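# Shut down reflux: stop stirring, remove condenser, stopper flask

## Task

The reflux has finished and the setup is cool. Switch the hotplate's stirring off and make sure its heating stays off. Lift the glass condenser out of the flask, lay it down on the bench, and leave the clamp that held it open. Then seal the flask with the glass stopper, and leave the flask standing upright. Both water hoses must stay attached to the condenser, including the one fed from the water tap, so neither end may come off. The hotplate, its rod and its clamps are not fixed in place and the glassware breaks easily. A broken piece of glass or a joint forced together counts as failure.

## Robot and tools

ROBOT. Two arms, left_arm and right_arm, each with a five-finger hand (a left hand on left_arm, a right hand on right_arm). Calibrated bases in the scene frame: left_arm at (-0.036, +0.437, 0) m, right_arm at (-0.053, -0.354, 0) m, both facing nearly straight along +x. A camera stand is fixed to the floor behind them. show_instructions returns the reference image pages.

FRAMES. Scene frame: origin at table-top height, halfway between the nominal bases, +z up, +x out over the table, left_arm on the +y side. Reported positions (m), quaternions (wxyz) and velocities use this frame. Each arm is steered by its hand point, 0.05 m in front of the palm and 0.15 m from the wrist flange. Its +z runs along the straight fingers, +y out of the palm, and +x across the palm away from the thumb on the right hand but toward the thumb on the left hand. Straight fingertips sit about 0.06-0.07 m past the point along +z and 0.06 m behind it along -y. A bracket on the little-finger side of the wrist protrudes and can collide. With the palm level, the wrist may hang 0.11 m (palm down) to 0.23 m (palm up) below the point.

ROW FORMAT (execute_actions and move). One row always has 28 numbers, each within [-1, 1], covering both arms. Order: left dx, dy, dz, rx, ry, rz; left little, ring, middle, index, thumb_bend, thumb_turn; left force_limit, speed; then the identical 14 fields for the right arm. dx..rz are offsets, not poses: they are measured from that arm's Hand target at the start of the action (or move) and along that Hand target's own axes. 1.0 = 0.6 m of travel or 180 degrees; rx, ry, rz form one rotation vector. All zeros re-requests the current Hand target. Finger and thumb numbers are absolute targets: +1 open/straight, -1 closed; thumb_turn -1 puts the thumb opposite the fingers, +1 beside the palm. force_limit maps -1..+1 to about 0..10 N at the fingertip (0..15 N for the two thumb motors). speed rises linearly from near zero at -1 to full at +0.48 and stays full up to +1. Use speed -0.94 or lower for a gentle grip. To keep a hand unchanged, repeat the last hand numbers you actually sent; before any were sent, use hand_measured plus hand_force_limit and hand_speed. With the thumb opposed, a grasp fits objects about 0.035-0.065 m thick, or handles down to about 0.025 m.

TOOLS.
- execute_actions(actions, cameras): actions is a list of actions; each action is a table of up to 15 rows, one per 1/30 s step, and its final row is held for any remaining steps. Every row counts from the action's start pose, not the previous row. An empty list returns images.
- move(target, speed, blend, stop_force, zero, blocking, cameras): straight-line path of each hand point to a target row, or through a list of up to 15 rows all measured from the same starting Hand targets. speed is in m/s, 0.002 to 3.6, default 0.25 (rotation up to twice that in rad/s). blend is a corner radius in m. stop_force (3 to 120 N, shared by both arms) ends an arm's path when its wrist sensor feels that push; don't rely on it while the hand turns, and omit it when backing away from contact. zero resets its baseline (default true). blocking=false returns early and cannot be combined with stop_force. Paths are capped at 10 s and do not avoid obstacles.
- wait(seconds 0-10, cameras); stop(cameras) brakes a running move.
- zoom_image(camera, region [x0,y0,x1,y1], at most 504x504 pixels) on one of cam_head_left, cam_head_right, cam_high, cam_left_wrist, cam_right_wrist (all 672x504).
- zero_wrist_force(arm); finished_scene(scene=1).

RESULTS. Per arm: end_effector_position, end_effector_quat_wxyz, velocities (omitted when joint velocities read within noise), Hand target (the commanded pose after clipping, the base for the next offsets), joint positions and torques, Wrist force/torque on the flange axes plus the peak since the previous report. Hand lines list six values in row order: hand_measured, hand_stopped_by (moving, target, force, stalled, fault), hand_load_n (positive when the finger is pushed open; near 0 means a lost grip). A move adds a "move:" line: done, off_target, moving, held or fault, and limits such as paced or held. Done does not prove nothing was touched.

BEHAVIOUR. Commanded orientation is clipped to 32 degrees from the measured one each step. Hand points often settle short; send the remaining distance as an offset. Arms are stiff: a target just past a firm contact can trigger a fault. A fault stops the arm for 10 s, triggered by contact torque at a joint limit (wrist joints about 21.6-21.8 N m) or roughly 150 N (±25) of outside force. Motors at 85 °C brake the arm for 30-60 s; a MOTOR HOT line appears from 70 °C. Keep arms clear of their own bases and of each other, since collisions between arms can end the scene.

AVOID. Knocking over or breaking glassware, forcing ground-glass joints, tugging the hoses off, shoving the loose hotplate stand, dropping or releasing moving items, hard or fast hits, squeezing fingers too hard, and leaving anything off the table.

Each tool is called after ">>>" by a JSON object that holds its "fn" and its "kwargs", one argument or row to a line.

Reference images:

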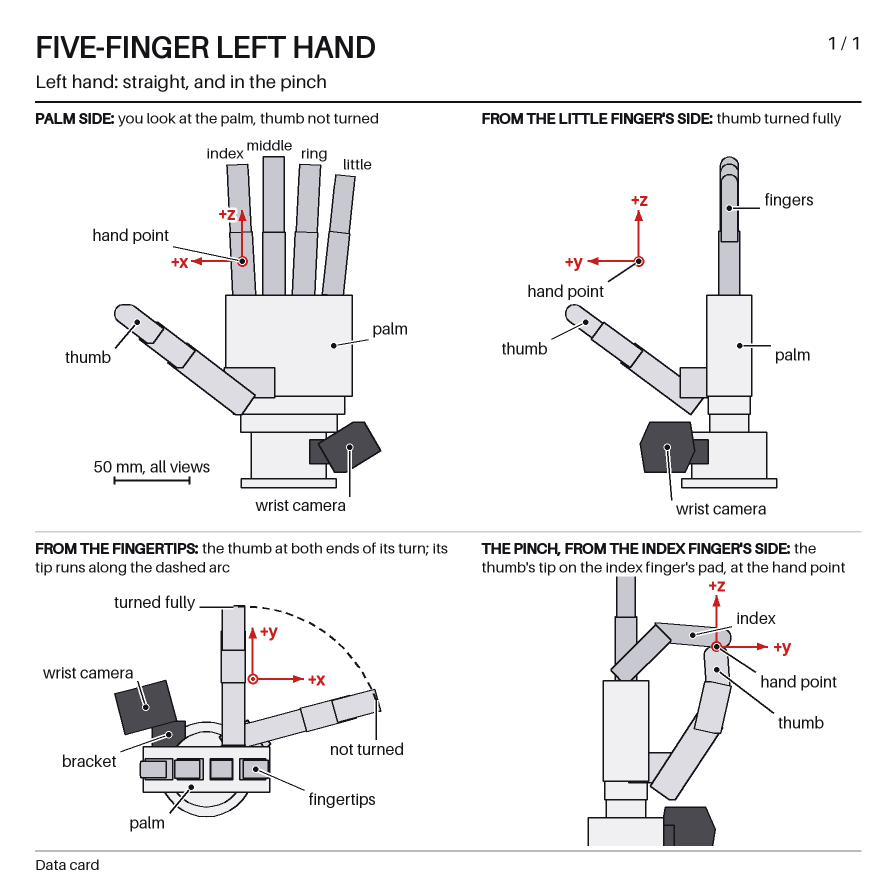

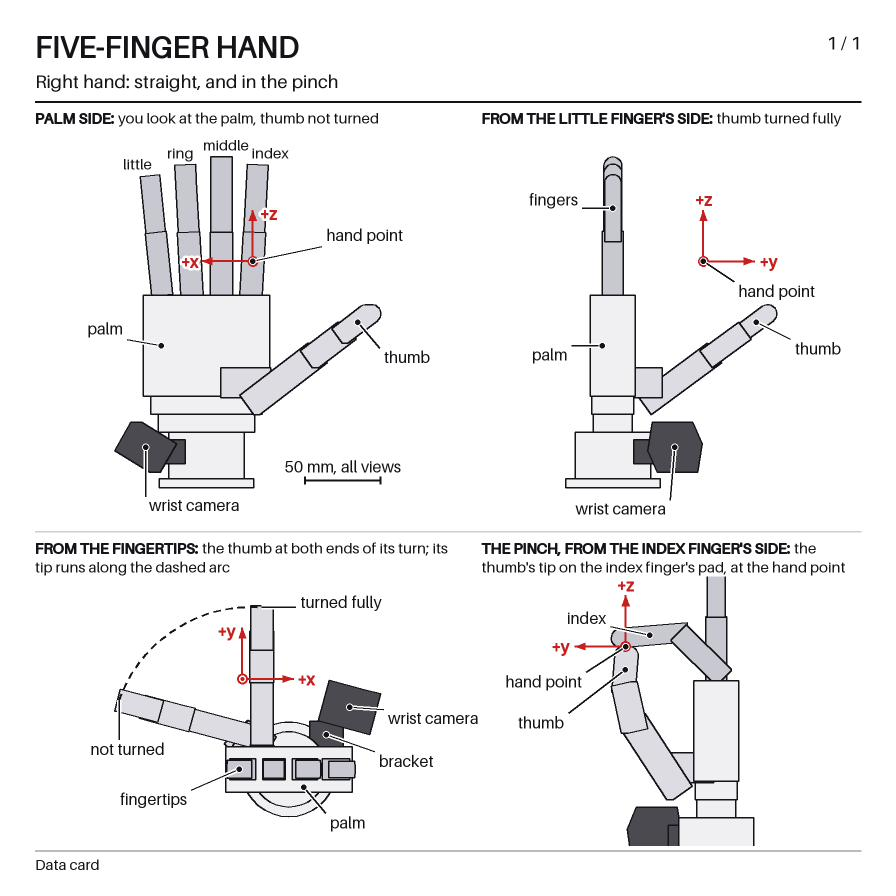

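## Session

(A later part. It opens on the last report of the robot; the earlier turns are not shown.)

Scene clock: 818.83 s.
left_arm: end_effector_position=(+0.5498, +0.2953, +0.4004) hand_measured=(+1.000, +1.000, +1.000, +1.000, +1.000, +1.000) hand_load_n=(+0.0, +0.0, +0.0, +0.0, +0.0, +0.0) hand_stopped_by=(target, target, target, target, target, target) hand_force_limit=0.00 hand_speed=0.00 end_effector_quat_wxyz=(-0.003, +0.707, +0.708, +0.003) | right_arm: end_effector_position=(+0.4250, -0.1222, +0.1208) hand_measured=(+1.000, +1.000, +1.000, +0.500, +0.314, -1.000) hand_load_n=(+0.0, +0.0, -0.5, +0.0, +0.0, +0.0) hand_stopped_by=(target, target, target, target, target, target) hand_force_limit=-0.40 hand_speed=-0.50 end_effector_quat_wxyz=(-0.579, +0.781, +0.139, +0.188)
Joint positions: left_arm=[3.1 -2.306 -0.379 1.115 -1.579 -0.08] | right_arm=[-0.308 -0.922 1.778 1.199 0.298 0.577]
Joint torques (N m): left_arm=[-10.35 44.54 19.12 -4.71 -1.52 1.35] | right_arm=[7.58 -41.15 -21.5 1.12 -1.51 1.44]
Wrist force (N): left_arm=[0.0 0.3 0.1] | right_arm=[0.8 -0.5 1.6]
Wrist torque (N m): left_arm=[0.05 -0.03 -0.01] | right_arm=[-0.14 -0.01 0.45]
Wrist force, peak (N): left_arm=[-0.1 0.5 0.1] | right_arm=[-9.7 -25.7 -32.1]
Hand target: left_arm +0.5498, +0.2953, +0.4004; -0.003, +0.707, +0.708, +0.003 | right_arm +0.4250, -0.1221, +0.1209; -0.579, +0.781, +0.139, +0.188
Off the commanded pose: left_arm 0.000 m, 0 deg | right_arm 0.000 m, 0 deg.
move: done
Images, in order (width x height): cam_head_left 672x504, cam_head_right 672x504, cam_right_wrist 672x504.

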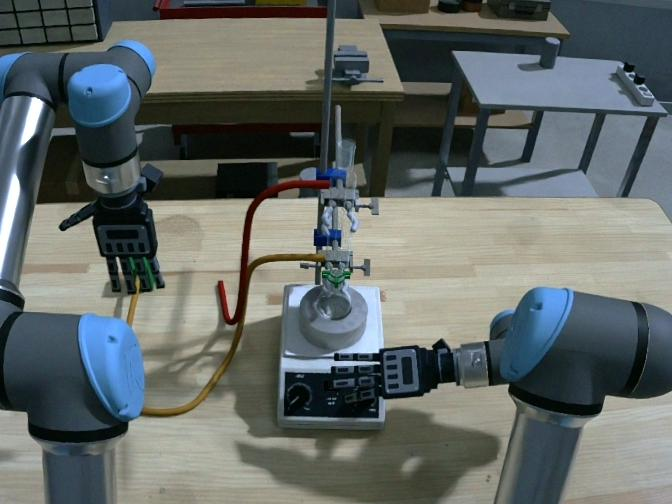

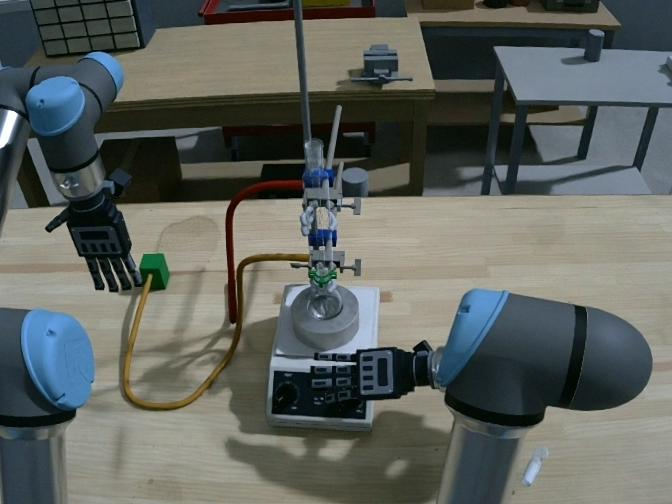

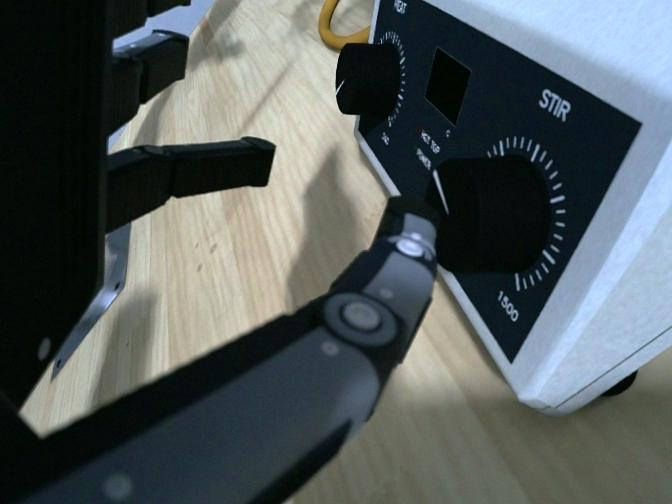

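>>> {"fn": "move", "kwargs": {
  "target": [0,0,0,0,0,0,1,1,1,1,1,1,0,0, -0.0057,-0.0013,0.0185,0,0.3452,0.1054,1,1,1,0.4,0.32,-1,-0.4,-0.5],
  "cameras": ["cam_head_left","cam_head_right","cam_right_wrist"],
  "speed": 0.3
}}

>>> {"fn": "zoom_image", "kwargs": {
  "camera": "cam_right_wrist",
  "region": [280, 30, 580, 330]
}}

Scene clock: 849.67 s.
left_arm: end_effector_position=(+0.5498, +0.2953, +0.4004) hand_measured=(+1.000, +1.000, +1.000, +1.000, +1.000, +1.000) hand_load_n=(+0.0, +0.0, +0.0, +0.0, -0.5, +0.0) hand_stopped_by=(target, target, target, target, target, target) hand_force_limit=0.00 hand_speed=0.00 end_effector_quat_wxyz=(-0.003, +0.707, +0.708, +0.003) | right_arm: end_effector_position=(+0.4231, -0.1113, +0.1170) hand_measured=(+1.000, +1.000, +1.000, +0.400, +0.314, -1.000) hand_load_n=(+0.0, +0.0, +0.0, +0.0, +0.0, +0.5) hand_stopped_by=(target, target, target, target, target, target) hand_force_limit=-0.40 hand_speed=-0.50 end_effector_quat_wxyz=(+0.589, -0.584, +0.303, -0.469) end_effector_velocity=(+0.001, -0.001, +0.000) end_effector_angular_velocity=(+0.001, +0.000, -0.006)
Joint positions: left_arm=[3.1 -2.306 -0.379 1.115 -1.579 -0.08] | right_arm=[-0.077 -1.496 2.543 -1.197 1.106 3.014]
Joint velocities: left_arm=[within noise] | right_arm=[0.001 0 0 0 0.006 0]
Joint torques (N m): left_arm=[-10.17 44.9 20.07 -4.45 -1.55 1.28] | right_arm=[7.22 -23.78 -24.82 -1.27 2.71 0.63]
Wrist force (N): left_arm=[0.0 0.1 0.2] | right_arm=[0.5 -1.3 1.1]
Wrist torque (N m): left_arm=[0.01 -0.03 -0.01] | right_arm=[-0.30 0.16 0.32]
Wrist force, peak (N): left_arm=[-0.2 0.4 0.2] | right_arm=[1.6 -1.3 1.8]
Hand target: left_arm +0.5498, +0.2953, +0.4004; -0.003, +0.707, +0.708, +0.003 | right_arm +0.4231, -0.1113, +0.1171; +0.589, -0.584, +0.303, -0.469
Off the commanded pose: left_arm 0.000 m, 0 deg | right_arm 0.000 m, 0 deg.
move: done
Images, in order (width x height): cam_head_left 672x504, cam_head_right 672x504, cam_right_wrist 672x504.

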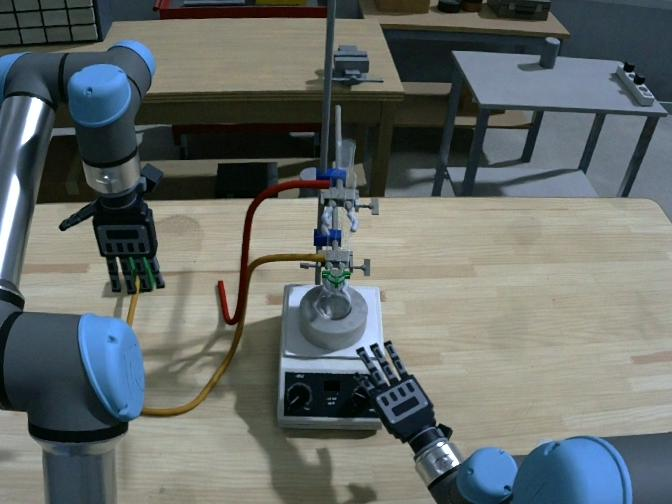

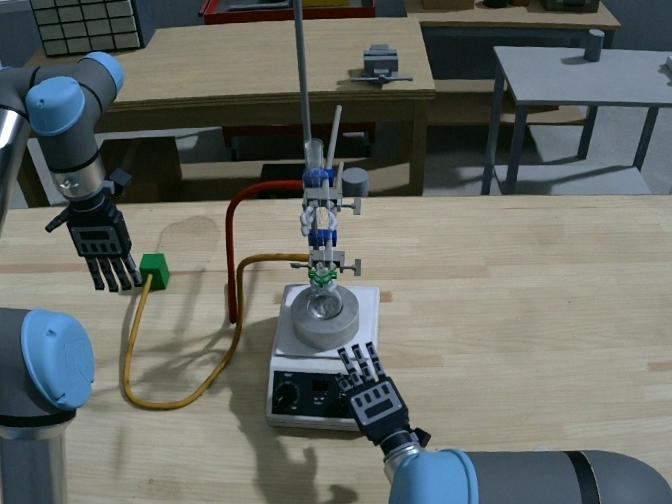

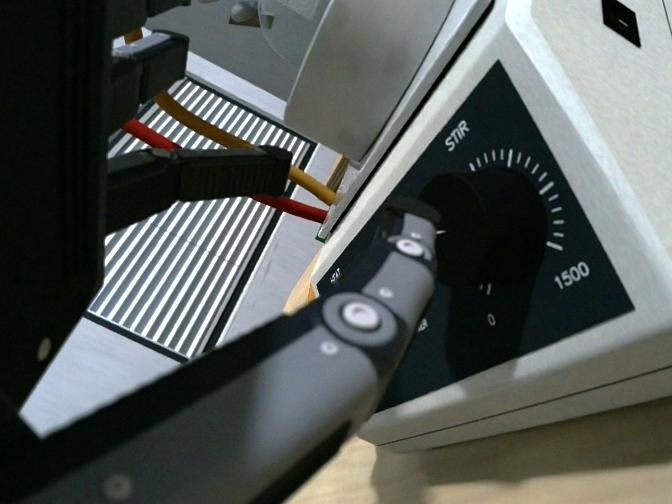

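Scaled by 1.680 from the camera's 672x504 image, which has a finer 960x720 frame.

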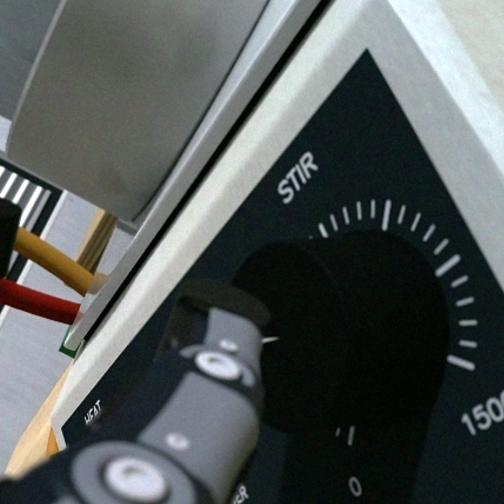

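>>> {"fn": "move", "kwargs": {
  "target": [0,0,0,0,0,0,1,1,1,1,1,1,0,0, 0,0.0737,0.0155,0,0,0,1,1,1,0.4,0.32,-1,-0.4,-0.5],
  "cameras": ["cam_right_wrist"],
  "speed": 0.05,
  "stop_force": 5
}}

Scene clock: 857.23 s.
left_arm: end_effector_position=(+0.5498, +0.2953, +0.4004) hand_measured=(+1.000, +1.000, +1.000, +1.000, +1.000, +1.000) hand_load_n=(+0.0, +0.0, -0.5, +0.0, +0.0, +0.0) hand_stopped_by=(target, target, target, target, target, target) hand_force_limit=0.00 hand_speed=0.00 end_effector_quat_wxyz=(-0.003, +0.707, +0.708, +0.003) | right_arm: end_effector_position=(+0.4403, -0.1130, +0.0754) hand_measured=(+1.000, +1.000, +1.000, +0.400, +0.314, -1.000) hand_load_n=(+0.0, +0.0, +0.0, -0.5, +0.0, +0.0) hand_stopped_by=(target, target, target, target, target, target) hand_force_limit=-0.40 hand_speed=-0.50 end_effector_quat_wxyz=(+0.589, -0.584, +0.303, -0.469)
Joint positions: left_arm=[3.1 -2.306 -0.379 1.115 -1.579 -0.08] | right_arm=[-0.08 -1.31 2.529 -1.369 1.103 3.015]
Joint torques (N m): left_arm=[-9.71 45.29 21.55 -4.61 -1.54 1.28] | right_arm=[7.13 -9.11 1.17 -3.27 1.89 -0.2]
Wrist force (N): left_arm=[0.2 0.2 0.2] | right_arm=[0.0 -1.2 1.8]
Wrist torque (N m): left_arm=[0.01 -0.06 0.00] | right_arm=[-0.32 0.19 0.30]
Wrist force, peak (N): left_arm=[-0.1 0.3 0.3] | right_arm=[0.6 -1.8 1.5]
Hand target: left_arm +0.5498, +0.2953, +0.4004; -0.003, +0.707, +0.708, +0.003 | right_arm +0.4403, -0.1130, +0.0754; +0.589, -0.584, +0.303, -0.469
Off the commanded pose: left_arm 0.000 m, 0 deg | right_arm 0.000 m, 0 deg.
move: done
Images, in order (width x height): cam_right_wrist 672x504.

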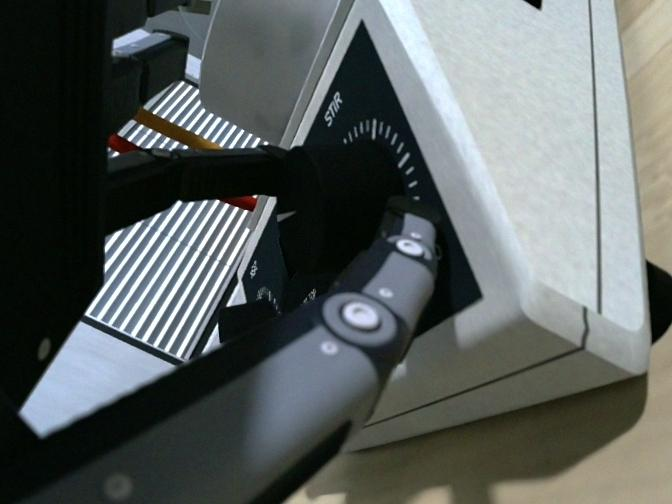

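>>> {"fn": "move", "kwargs": {
  "target": [
    [0,0,0,0,0,0,1,1,1,1,1,1,0,0, 0,-0.002,0.0063,0,0,0,1,1,1,0.4,0.32,-1,-0.4,-0.5],
    [0,0,0,0,0,0,1,1,1,1,1,1,0,0, 0,-0.002,0.0063,0,0,0,1,1,1,0.0,0.0,-1,-0.3,-0.9]
  ],
  "cameras": ["cam_right_wrist"],
  "speed": 0.05
}}

Scene clock: 863.93 s.
left_arm: end_effector_position=(+0.5498, +0.2953, +0.4004) hand_measured=(+1.000, +1.000, +1.000, +1.000, +1.000, +1.000) hand_load_n=(-0.5, +0.0, +0.0, +0.0, +0.0, +0.0) hand_stopped_by=(target, target, target, target, target, target) hand_force_limit=0.00 hand_speed=0.00 end_effector_quat_wxyz=(-0.003, +0.707, +0.708, +0.003) | right_arm: end_effector_position=(+0.4435, -0.1113, +0.0770) hand_measured=(+1.000, +1.000, +1.000, +0.178, +0.260, -1.000) hand_load_n=(+0.0, +0.0, +0.0, +3.5, +5.0, +0.0) hand_stopped_by=(target, target, target, force, force, target) hand_force_limit=-0.30 hand_speed=-0.90 end_effector_quat_wxyz=(+0.589, -0.584, +0.303, -0.469)
Joint positions: left_arm=[3.1 -2.306 -0.379 1.115 -1.579 -0.08] | right_arm=[-0.073 -1.31 2.518 -1.357 1.11 3.014]
Joint torques (N m): left_arm=[-9.73 44.64 22.74 -4.4 -1.55 1.2] | right_arm=[-7.65 -27.95 -5.55 -3.38 -2.19 0.59]
Wrist force (N): left_arm=[0.1 0.1 0.1] | right_arm=[0.1 0.3 0.9]
Wrist torque (N m): left_arm=[0.00 -0.05 0.01] | right_arm=[-0.30 0.20 0.31]
Wrist force, peak (N): left_arm=[-0.3 0.3 0.2] | right_arm=[0.8 -1.3 1.8]
Hand target: left_arm +0.5498, +0.2953, +0.4004; -0.003, +0.707, +0.708, +0.003 | right_arm +0.4435, -0.1113, +0.0770; +0.589, -0.584, +0.303, -0.469
Off the commanded pose: left_arm 0.000 m, 0 deg | right_arm 0.000 m, 0 deg.
move: done
Images, in order (width x height): cam_right_wrist 672x504.

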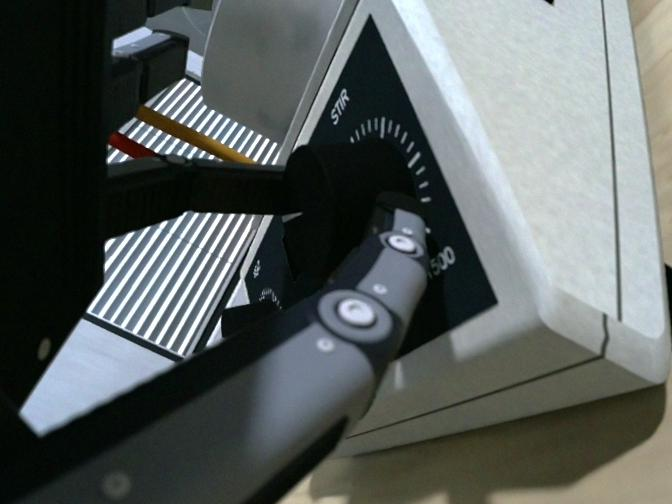

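>>> {"fn": "move", "kwargs": {
  "target": [
    [0,0,0,0,0,0,1,1,1,1,1,1,0,0, 0.005,0.0008,-0.0027,0,-0.1062,-0.0324,1,1,1,0.0,0.0,-1,-0.3,-0.9],
    [0,0,0,0,0,0,1,1,1,1,1,1,0,0, 0.0103,0.001,-0.0033,0,-0.2124,-0.0649,1,1,1,0.0,0.0,-1,-0.3,-0.9]
  ],
  "cameras": ["cam_right_wrist"],
  "speed": 0.15,
  "blend": 0.003
}}

Scene clock: 873.97 s.
left_arm: end_effector_position=(+0.5498, +0.2953, +0.4004) hand_measured=(+1.000, +1.000, +1.000, +1.000, +1.000, +1.000) hand_load_n=(+0.0, +0.0, +0.0, +0.0, +0.0, +0.0) hand_stopped_by=(target, target, target, target, target, target) hand_force_limit=0.00 hand_speed=0.00 end_effector_quat_wxyz=(-0.003, +0.707, +0.708, +0.003) | right_arm: end_effector_position=(+0.4442, -0.1178, +0.0773) hand_measured=(+1.000, +1.000, +1.000, +0.178, +0.260, -1.000) hand_load_n=(+0.0, +0.0, -0.5, +11.5, +5.0, +0.0) hand_stopped_by=(target, target, target, force, force, target) hand_force_limit=-0.30 hand_speed=-0.90 end_effector_quat_wxyz=(-0.605, +0.733, -0.034, +0.309)
Joint positions: left_arm=[3.1 -2.306 -0.379 1.115 -1.579 -0.08] | right_arm=[-0.327 -1.229 2.121 -0.551 0.231 2.384]
Joint torques (N m): left_arm=[-9.74 45.19 22.75 -4.43 -1.63 1.2] | right_arm=[7.42 -33.45 -2.53 1.7 -2.31 -1.44]
Wrist force (N): left_arm=[-0.1 0.3 0.1] | right_arm=[0.4 -5.4 1.0]
Wrist torque (N m): left_arm=[0.05 -0.02 -0.02] | right_arm=[-0.23 0.14 0.38]
Wrist force, peak (N): left_arm=[-0.2 0.4 0.2] | right_arm=[2.2 -4.6 2.2]
Hand target: left_arm +0.5498, +0.2953, +0.4004; -0.003, +0.707, +0.708, +0.003 | right_arm +0.4441, -0.1178, +0.0774; -0.605, +0.733, -0.034, +0.309
Off the commanded pose: left_arm 0.000 m, 0 deg | right_arm 0.000 m, 0 deg.
move: done
Images, in order (width x height): cam_right_wrist 672x504.

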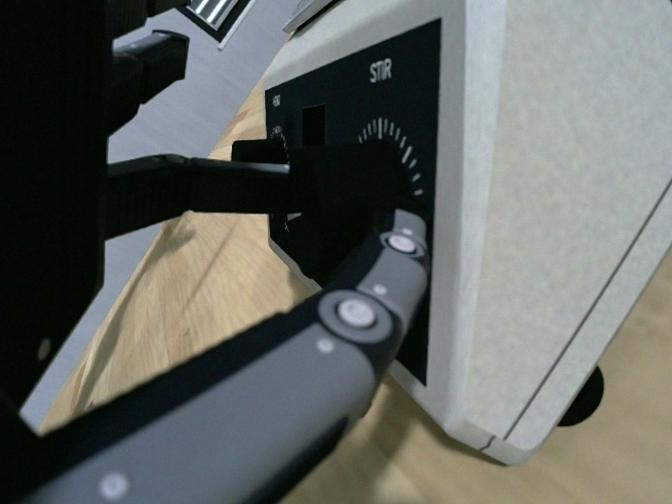

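>>> {"fn": "move", "kwargs": {
  "target": [
    [0,0,0,0,0,0,1,1,1,1,1,1,0,0, 0,0,0,0,0,0,1,1,1,0.4,0.31,-1,-0.4,-0.5],
    [0,0,0,0,0,0,1,1,1,1,1,1,0,0, 0,0.002,-0.0063,0,0,0,1,1,1,0.4,0.31,-1,-0.4,-0.5],
    [0,0,0,0,0,0,1,1,1,1,1,1,0,0, -0.0058,0.0007,-0.0018,0,0.1062,0.0324,1,1,1,0.4,0.31,-1,-0.4,-0.5],
    [0,0,0,0,0,0,1,1,1,1,1,1,0,0, -0.0098,-0.0012,0.0042,0,0.2124,0.0649,1,1,1,0.4,0.31,-1,-0.4,-0.5]
  ],
  "cameras": ["cam_right_wrist","cam_head_left"],
  "speed": 0.15
}}

>>> {"fn": "zoom_image", "kwargs": {
  "camera": "cam_right_wrist",
  "region": [230, 30, 530, 330]
}}

Scene clock: 897.73 s.
left_arm: end_effector_position=(+0.5498, +0.2953, +0.4004) hand_measured=(+1.000, +1.000, +1.000, +1.000, +1.000, +1.000) hand_load_n=(+0.0, +0.0, +0.0, +0.0, +0.0, +0.0) hand_stopped_by=(target, target, target, target, target, target) hand_force_limit=0.00 hand_speed=0.00 end_effector_quat_wxyz=(-0.003, +0.707, +0.708, +0.003) | right_arm: end_effector_position=(+0.4403, -0.1129, +0.0753) hand_measured=(+1.000, +1.000, +1.000, +0.400, +0.308, -1.000) hand_load_n=(+0.0, +0.0, +0.0, +0.0, +0.5, +0.5) hand_stopped_by=(target, target, target, target, target, target) hand_force_limit=-0.40 hand_speed=-0.50 end_effector_quat_wxyz=(+0.589, -0.584, +0.303, -0.469)
Joint positions: left_arm=[3.1 -2.306 -0.379 1.115 -1.579 -0.08] | right_arm=[-0.08 -1.31 2.529 -1.369 1.103 3.015]
Joint torques (N m): left_arm=[-10.94 45.45 24.59 -4.71 -1.61 1] | right_arm=[5 -28.13 -21.28 -0.22 2.52 -0.87]
Wrist force (N): left_arm=[0.1 0.0 0.1] | right_arm=[0.2 -1.5 1.7]
Wrist torque (N m): left_arm=[0.01 -0.05 0.00] | right_arm=[-0.36 0.18 0.30]
Wrist force, peak (N): left_arm=[0.0 0.4 0.3] | right_arm=[0.4 -5.5 1.1]
Hand target: left_arm +0.5498, +0.2953, +0.4004; -0.003, +0.707, +0.708, +0.003 | right_arm +0.4404, -0.1129, +0.0754; +0.589, -0.584, +0.303, -0.469
Off the commanded pose: left_arm 0.000 m, 0 deg | right_arm 0.000 m, 0 deg.
move: done
Images, in order (width x height): cam_head_left 672x504, cam_right_wrist 672x504.

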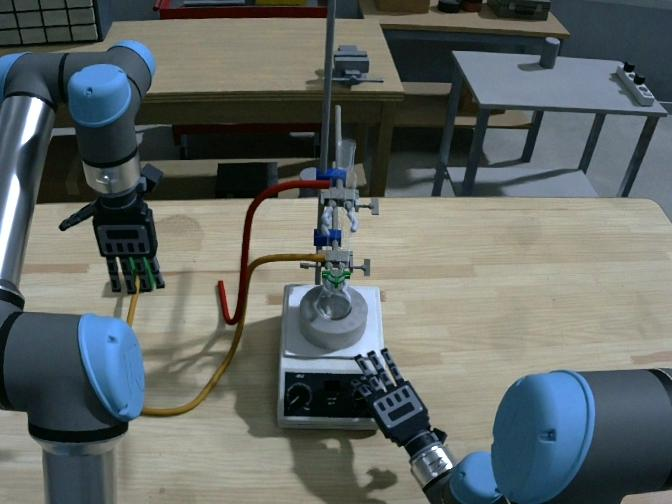

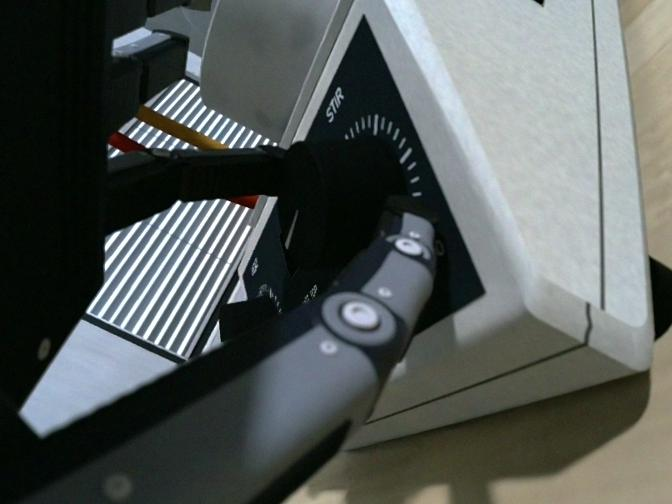

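Scaled by 1.680 from the camera's 672x504 image, which has a finer 960x720 frame.

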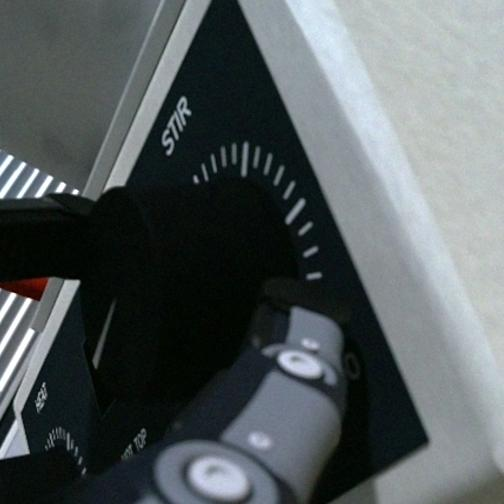

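>>> {"fn": "move", "kwargs": {
  "target": [
    [0,0,0,0,0,0,1,1,1,1,1,1,0,0, 0,-0.002,0.0063,0,0,0,1,1,1,0.4,0.31,-1,-0.4,-0.5],
    [0,0,0,0,0,0,1,1,1,1,1,1,0,0, 0,-0.002,0.0063,0,0,0,1,1,1,0.0,0.0,-1,-0.3,-0.9],
    [0,0,0,0,0,0,1,1,1,1,1,1,0,0, 0.0077,-0.001,0.0031,0,-0.1593,-0.0487,1,1,1,0.0,0.0,-1,-0.3,-0.9]
  ],
  "cameras": ["cam_right_wrist","cam_head_left"],
  "speed": 0.12
}}

Scene clock: 909.00 s.
left_arm: end_effector_position=(+0.5498, +0.2953, +0.4004) hand_measured=(+1.000, +1.000, +1.000, +1.000, +1.000, +1.000) hand_load_n=(-0.5, +0.0, +0.0, +0.0, +0.0, +0.0) hand_stopped_by=(target, target, target, target, target, target) hand_force_limit=0.00 hand_speed=0.00 end_effector_quat_wxyz=(-0.003, +0.707, +0.708, +0.003) | right_arm: end_effector_position=(+0.4438, -0.1164, +0.0771) hand_measured=(+1.000, +1.000, +1.000, +0.170, +0.264, -1.000) hand_load_n=(+0.0, +0.0, +0.0, +15.5, +2.0, +0.0) hand_stopped_by=(target, target, target, force, force, target) hand_force_limit=-0.30 hand_speed=-0.90 end_effector_quat_wxyz=(-0.608, +0.703, -0.103, +0.353)
Joint positions: left_arm=[3.1 -2.306 -0.379 1.115 -1.579 -0.08] | right_arm=[-0.309 -1.314 2.299 -0.957 0.39 2.734]
Joint torques (N m): left_arm=[-9.86 45.1 25.62 -4.82 -1.54 1.02] | right_arm=[7.74 -29.44 -1.92 0.96 -1.12 -0.63]
Wrist force (N): left_arm=[0.0 0.1 0.3] | right_arm=[2.4 -3.8 5.9]
Wrist torque (N m): left_arm=[0.00 -0.04 0.00] | right_arm=[-0.36 0.06 0.43]
Wrist force, peak (N): left_arm=[0.0 0.3 0.4] | right_arm=[2.2 -3.9 6.5]
Hand target: left_arm +0.5498, +0.2953, +0.4004; -0.003, +0.707, +0.708, +0.003 | right_arm +0.4437, -0.1163, +0.0771; -0.608, +0.703, -0.103, +0.353
Off the commanded pose: left_arm 0.000 m, 0 deg | right_arm 0.000 m, 0 deg.
move: done
Images, in order (width x height): cam_head_left 672x504, cam_right_wrist 672x504.

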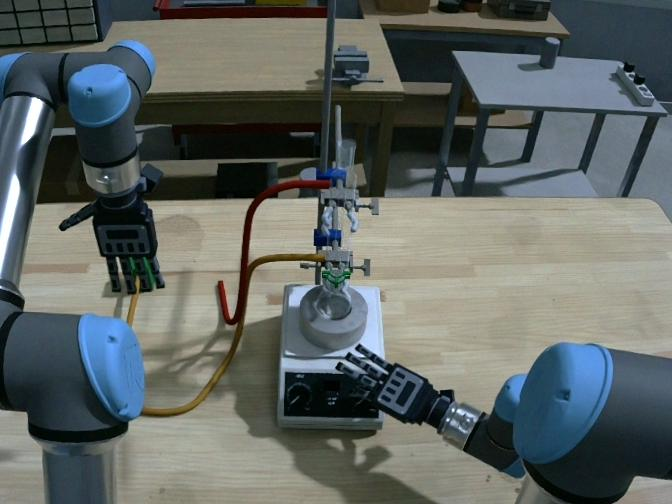

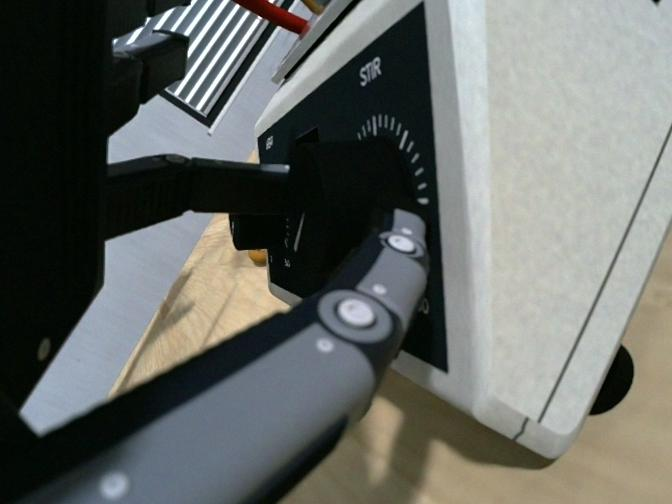

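Release, back off and look.

>>> {"fn": "move", "kwargs": {
  "target": [
    [0,0,0,0,0,0,1,1,1,1,1,1,0,0, 0,0,0,0,0,0,1,1,1,0.5,0.31,-1,-0.4,-0.5],
    [0,0,0,0,0,0,1,1,1,1,1,1,0,0, 0,0.002,-0.0063,0,0,0,1,1,1,0.5,0.31,-1,-0.4,-0.5],
    [0,0,0,0,0,0,1,1,1,1,1,1,0,0, -0.08,-0.13,-0.1,0,0,0,1,1,1,0.5,0.31,-1,-0.4,-0.5]
  ],
  "cameras": ["cam_right_wrist","cam_head_left"],
  "speed": 0.2
}}

>>> {"fn": "zoom_image", "kwargs": {
  "camera": "cam_head_left",
  "region": [280, 340, 400, 430]
}}

>>> {"fn": "zoom_image", "kwargs": {
  "camera": "cam_right_wrist",
  "region": [372, 50, 672, 350]
}}

Scene clock: 920.03 s.
left_arm: end_effector_position=(+0.5498, +0.2953, +0.4004) hand_measured=(+1.000, +1.000, +1.000, +1.000, +1.000, +1.000) hand_load_n=(-0.5, +0.0, +0.0, +0.0, +0.0, +0.0) hand_stopped_by=(target, target, target, target, target, target) hand_force_limit=0.00 hand_speed=0.00 end_effector_quat_wxyz=(-0.003, +0.707, +0.708, +0.003) | right_arm: end_effector_position=(+0.3492, -0.1171, +0.1323) hand_measured=(+1.000, +1.000, +1.000, +0.500, +0.310, -1.000) hand_load_n=(+0.0, +0.0, +0.0, +0.0, +0.0, +0.0) hand_stopped_by=(target, target, target, target, target, target) hand_force_limit=-0.40 hand_speed=-0.50 end_effector_quat_wxyz=(-0.608, +0.703, -0.103, +0.353)
Joint positions: left_arm=[3.1 -2.306 -0.379 1.115 -1.579 -0.08] | right_arm=[-0.43 -1.691 2.496 -0.764 0.269 2.721]
Joint torques (N m): left_arm=[-11.03 45.01 26.44 -4.6 -1.62 0.97] | right_arm=[-0.67 -16.86 -12.14 0.53 1.75 1.4]
Wrist force (N): left_arm=[-0.1 0.1 0.2] | right_arm=[0.5 -0.6 1.3]
Wrist torque (N m): left_arm=[0.00 -0.02 -0.01] | right_arm=[-0.17 0.11 0.41]
Wrist force, peak (N): left_arm=[0.3 0.3 0.3] | right_arm=[2.1 -3.7 6.2]
Hand target: left_arm +0.5498, +0.2953, +0.4004; -0.003, +0.707, +0.708, +0.003 | right_arm +0.3491, -0.1170, +0.1323; -0.608, +0.703, -0.103, +0.353
Off the commanded pose: left_arm 0.000 m, 0 deg | right_arm 0.000 m, 0 deg.
move: done
Images, in order (width x height): cam_head_left 672x504, cam_right_wrist 672x504.

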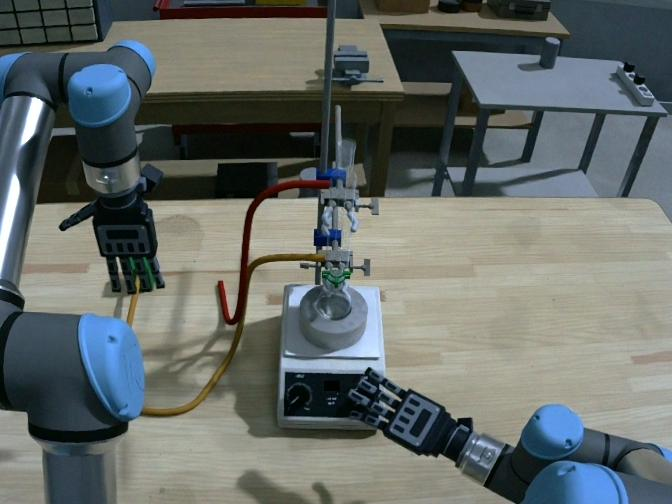

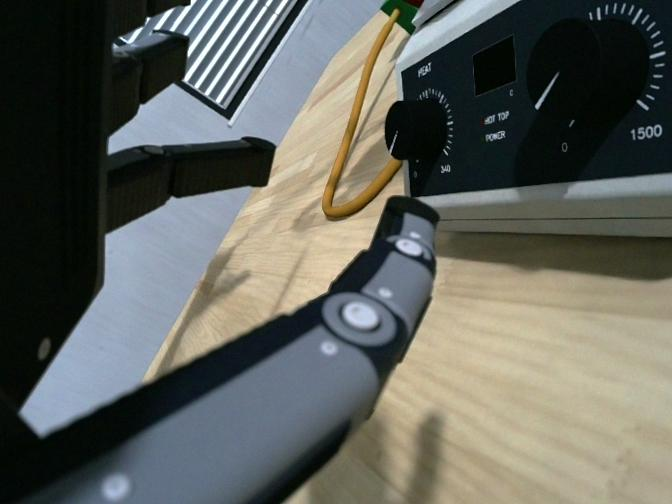

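Scaled by 4.200 from the camera's 672x504 image, which has a finer 960x720 frame.

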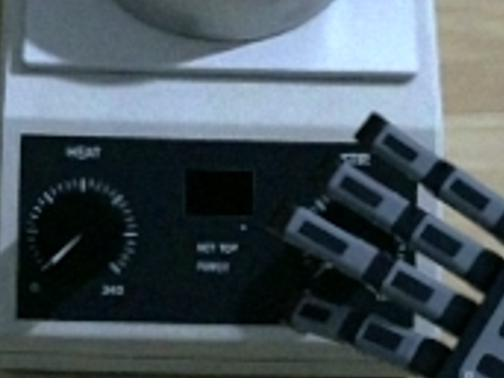

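Scaled by 1.680 from the camera's 672x504 image, which has a finer 960x720 frame.

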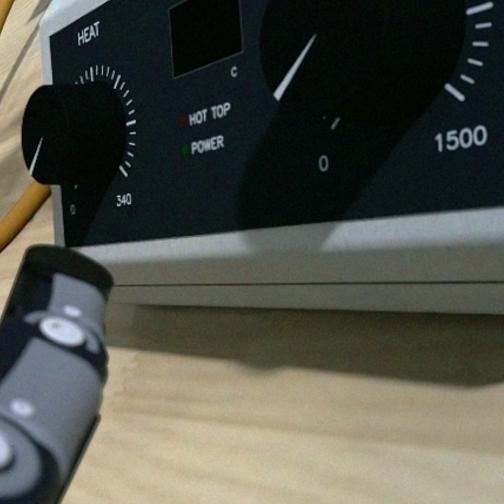

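>>> {"fn": "move", "kwargs": {
  "target": [
    [0,0,0,0,0,0,1,1,1,1,1,1,0,0, 0.062,-0.155,-0.002,0,0,0,1,1,1,0.5,0.31,-1,-0.4,-0.5],
    [0,0,0,0,0,0,1,1,1,1,1,1,0,0, 0.3925,-0.0922,0.1467,0.1897,-0.1243,-0.3653,1,1,1,0.5,0.31,-1,-0.4,-0.5]
  ],
  "cameras": ["all"],
  "speed": 0.25,
  "blend": 0.03
}}

>>> {"fn": "zoom_image", "kwargs": {
  "camera": "cam_head_left",
  "region": [280, 340, 400, 430]
}}

>>> {"fn": "zoom_image", "kwargs": {
  "camera": "cam_right_wrist",
  "region": [200, 60, 500, 360]
}}

Scene clock: 976.27 s.
left_arm: end_effector_position=(+0.5498, +0.2953, +0.4004) hand_measured=(+1.000, +1.000, +1.000, +1.000, +1.000, +1.000) hand_load_n=(+0.0, +0.0, +0.0, +0.0, +0.0, +0.0) hand_stopped_by=(target, target, target, target, target, target) hand_force_limit=0.00 hand_speed=0.00 end_effector_quat_wxyz=(-0.003, +0.707, +0.708, +0.003) | right_arm: end_effector_position=(+0.5598, -0.1701, +0.2703) hand_measured=(+1.000, +1.000, +1.000, +0.500, +0.310, -1.000) hand_load_n=(+0.0, +0.0, +0.0, +0.0, +0.0, +0.0) hand_stopped_by=(target, target, target, target, target, target) hand_force_limit=-0.40 hand_speed=-0.50 end_effector_quat_wxyz=(+0.500, -0.500, -0.501, -0.500)
Joint positions: left_arm=[3.1 -2.306 -0.379 1.115 -1.579 -0.08] | right_arm=[-0.389 -1.141 1.528 -0.389 -0.362 1.572]
Joint torques (N m): left_arm=[-9.69 45.38 27.69 -4.54 -1.61 0.86] | right_arm=[8.26 -25.06 -31.52 2.29 0.34 -1.4]
Wrist force (N): left_arm=[-0.1 0.2 0.2] | right_arm=[1.1 -0.1 1.2]
Wrist torque (N m): left_arm=[0.01 -0.02 -0.02] | right_arm=[-0.15 -0.02 0.25]
Wrist force, peak (N): left_arm=[0.0 0.5 0.2] | right_arm=[1.8 1.8 0.8]
Hand target: left_arm +0.5498, +0.2953, +0.4004; -0.003, +0.707, +0.708, +0.003 | right_arm +0.5599, -0.1701, +0.2703; +0.500, -0.500, -0.501, -0.500
Off the commanded pose: left_arm 0.000 m, 0 deg | right_arm 0.000 m, 0 deg.
move: done

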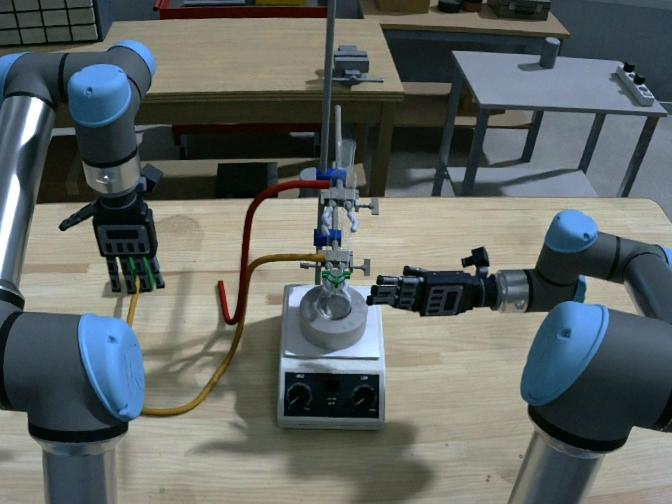

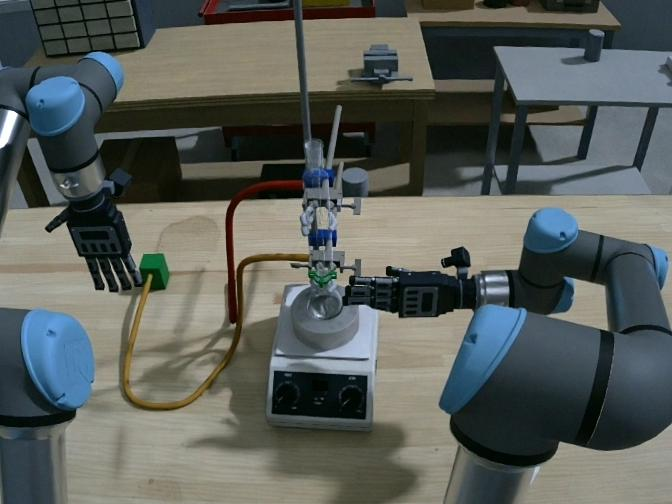

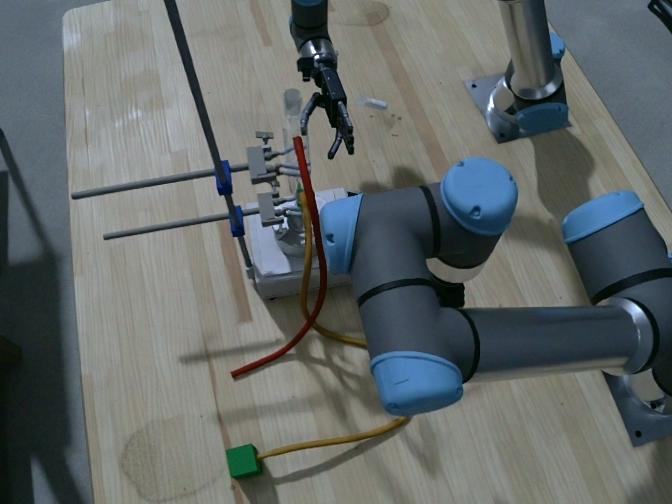

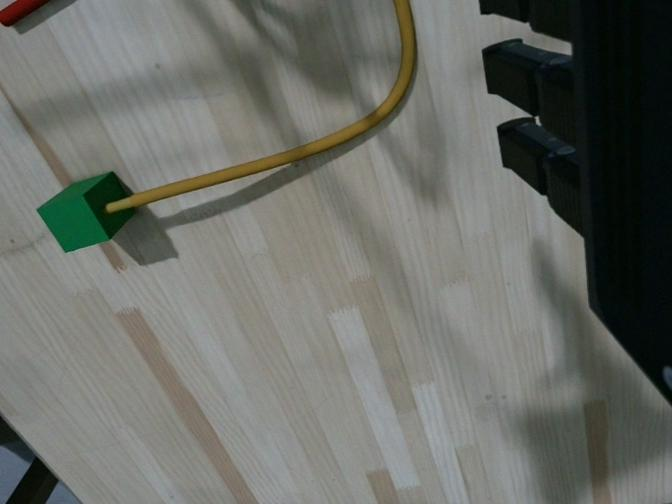

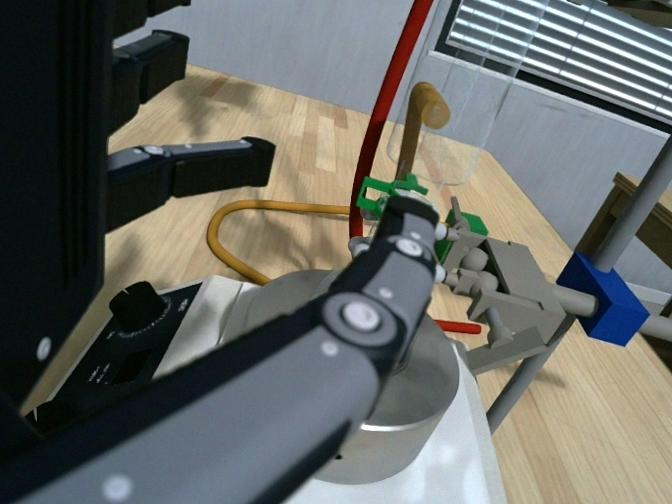

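Scaled by 4.200 from the camera's 672x504 image, which has a finer 960x720 frame.

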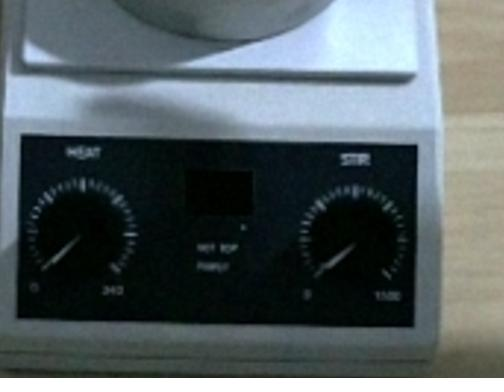

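Scaled by 1.680 from the camera's 672x504 image, which has a finer 960x720 frame.

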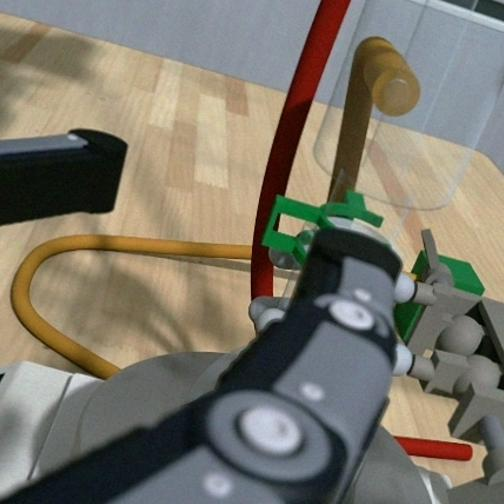

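>>> {"fn": "zoom_image", "kwargs": {
  "camera": "cam_head_left",
  "region": [345, 375, 385, 415]
}}

>>> {"fn": "zoom_image", "kwargs": {
  "camera": "cam_head_left",
  "region": [280, 375, 320, 415]
}}

>>> {"fn": "zoom_image", "kwargs": {
  "camera": "cam_head_right",
  "region": [330, 375, 370, 415]
}}

>>> {"fn": "zoom_image", "kwargs": {
  "camera": "cam_head_right",
  "region": [268, 375, 308, 415]
}}

Scaled by 12.600 from the camera's 672x504 image, which has a finer 960x720 frame.

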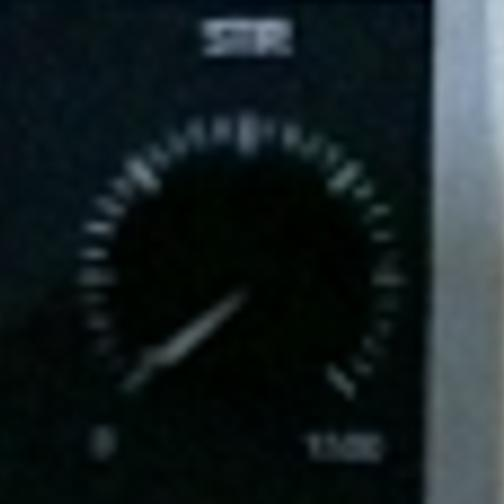

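Scaled by 12.600 from the camera's 672x504 image, which has a finer 960x720 frame.

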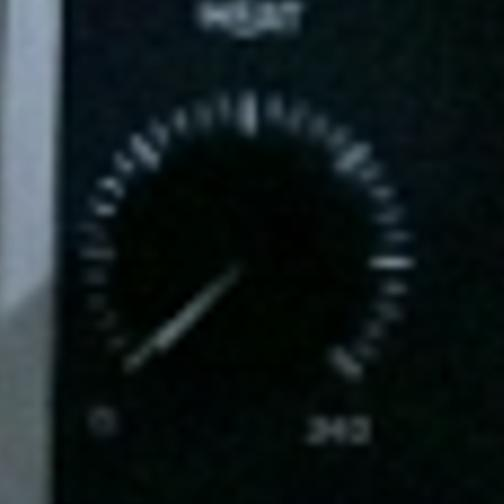

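Scaled by 12.600 from the camera's 672x504 image, which has a finer 960x720 frame.

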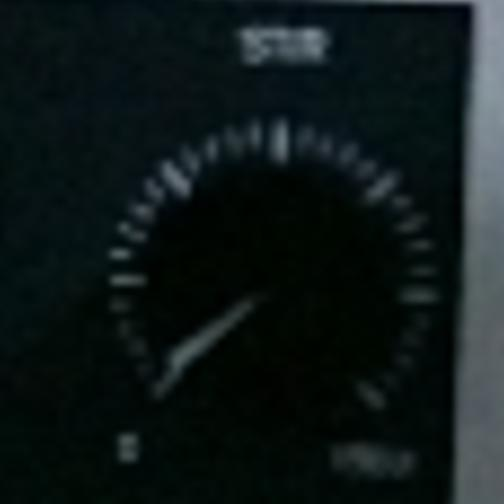

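Scaled by 12.600 from the camera's 672x504 image, which has a finer 960x720 frame.

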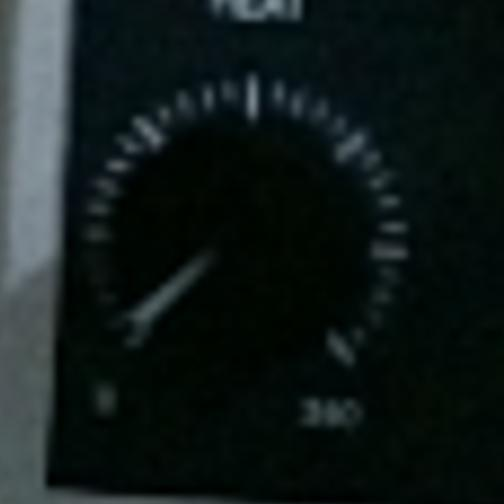

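>>> {"fn": "move", "kwargs": {
  "target": [0,0,0,0,0,0,1,1,1,1,1,1,0,0, -0.2513,-0.2378,0.089,-0.2329,0.2014,0.3652,1,1,1,0.4,0.31,-1,-0.4,-0.5],
  "cameras": ["cam_right_wrist"],
  "speed": 0.25
}}

Scene clock: 999.60 s.
left_arm: end_effector_position=(+0.5498, +0.2953, +0.4004) hand_measured=(+1.000, +1.000, +1.000, +1.000, +1.000, +1.000) hand_load_n=(+0.0, +0.0, +0.0, +0.0, +0.0, +0.0) hand_stopped_by=(target, target, target, target, target, target) hand_force_limit=0.00 hand_speed=0.00 end_effector_quat_wxyz=(-0.003, +0.707, +0.708, +0.003) | right_arm: end_effector_position=(+0.4173, -0.1169, +0.1192) hand_measured=(+1.000, +1.000, +1.000, +0.400, +0.310, -1.000) hand_load_n=(+0.0, +0.0, +0.0, +0.0, +0.0, +0.0) hand_stopped_by=(target, target, target, target, target, target) hand_force_limit=-0.40 hand_speed=-0.50 end_effector_quat_wxyz=(+0.604, -0.649, +0.204, -0.415)
Joint positions: left_arm=[3.1 -2.306 -0.379 1.115 -1.579 -0.08] | right_arm=[-0.261 -0.769 2.443 1.348 -0.676 -0.205]
Joint torques (N m): left_arm=[-9.88 44.88 27.94 -4.6 -1.55 0.66] | right_arm=[-3.3 -36.84 -1.23 -2.13 -1.22 -0.95]
Wrist force (N): left_arm=[0.1 0.1 0.2] | right_arm=[-0.1 -0.7 1.7]
Wrist torque (N m): left_arm=[0.00 -0.05 0.00] | right_arm=[-0.22 0.19 0.34]
Wrist force, peak (N): left_arm=[0.0 0.2 0.5] | right_arm=[1.9 0.9 1.3]
Hand target: left_arm +0.5498, +0.2953, +0.4004; -0.003, +0.707, +0.708, +0.003 | right_arm +0.4174, -0.1170, +0.1193; +0.604, -0.649, +0.204, -0.415
Off the commanded pose: left_arm 0.000 m, 0 deg | right_arm 0.000 m, 0 deg.
move: done
Images, in order (width x height): cam_right_wrist 672x504.

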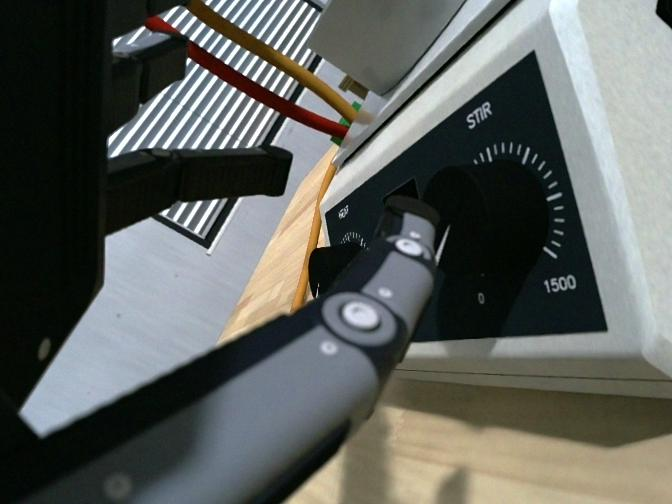

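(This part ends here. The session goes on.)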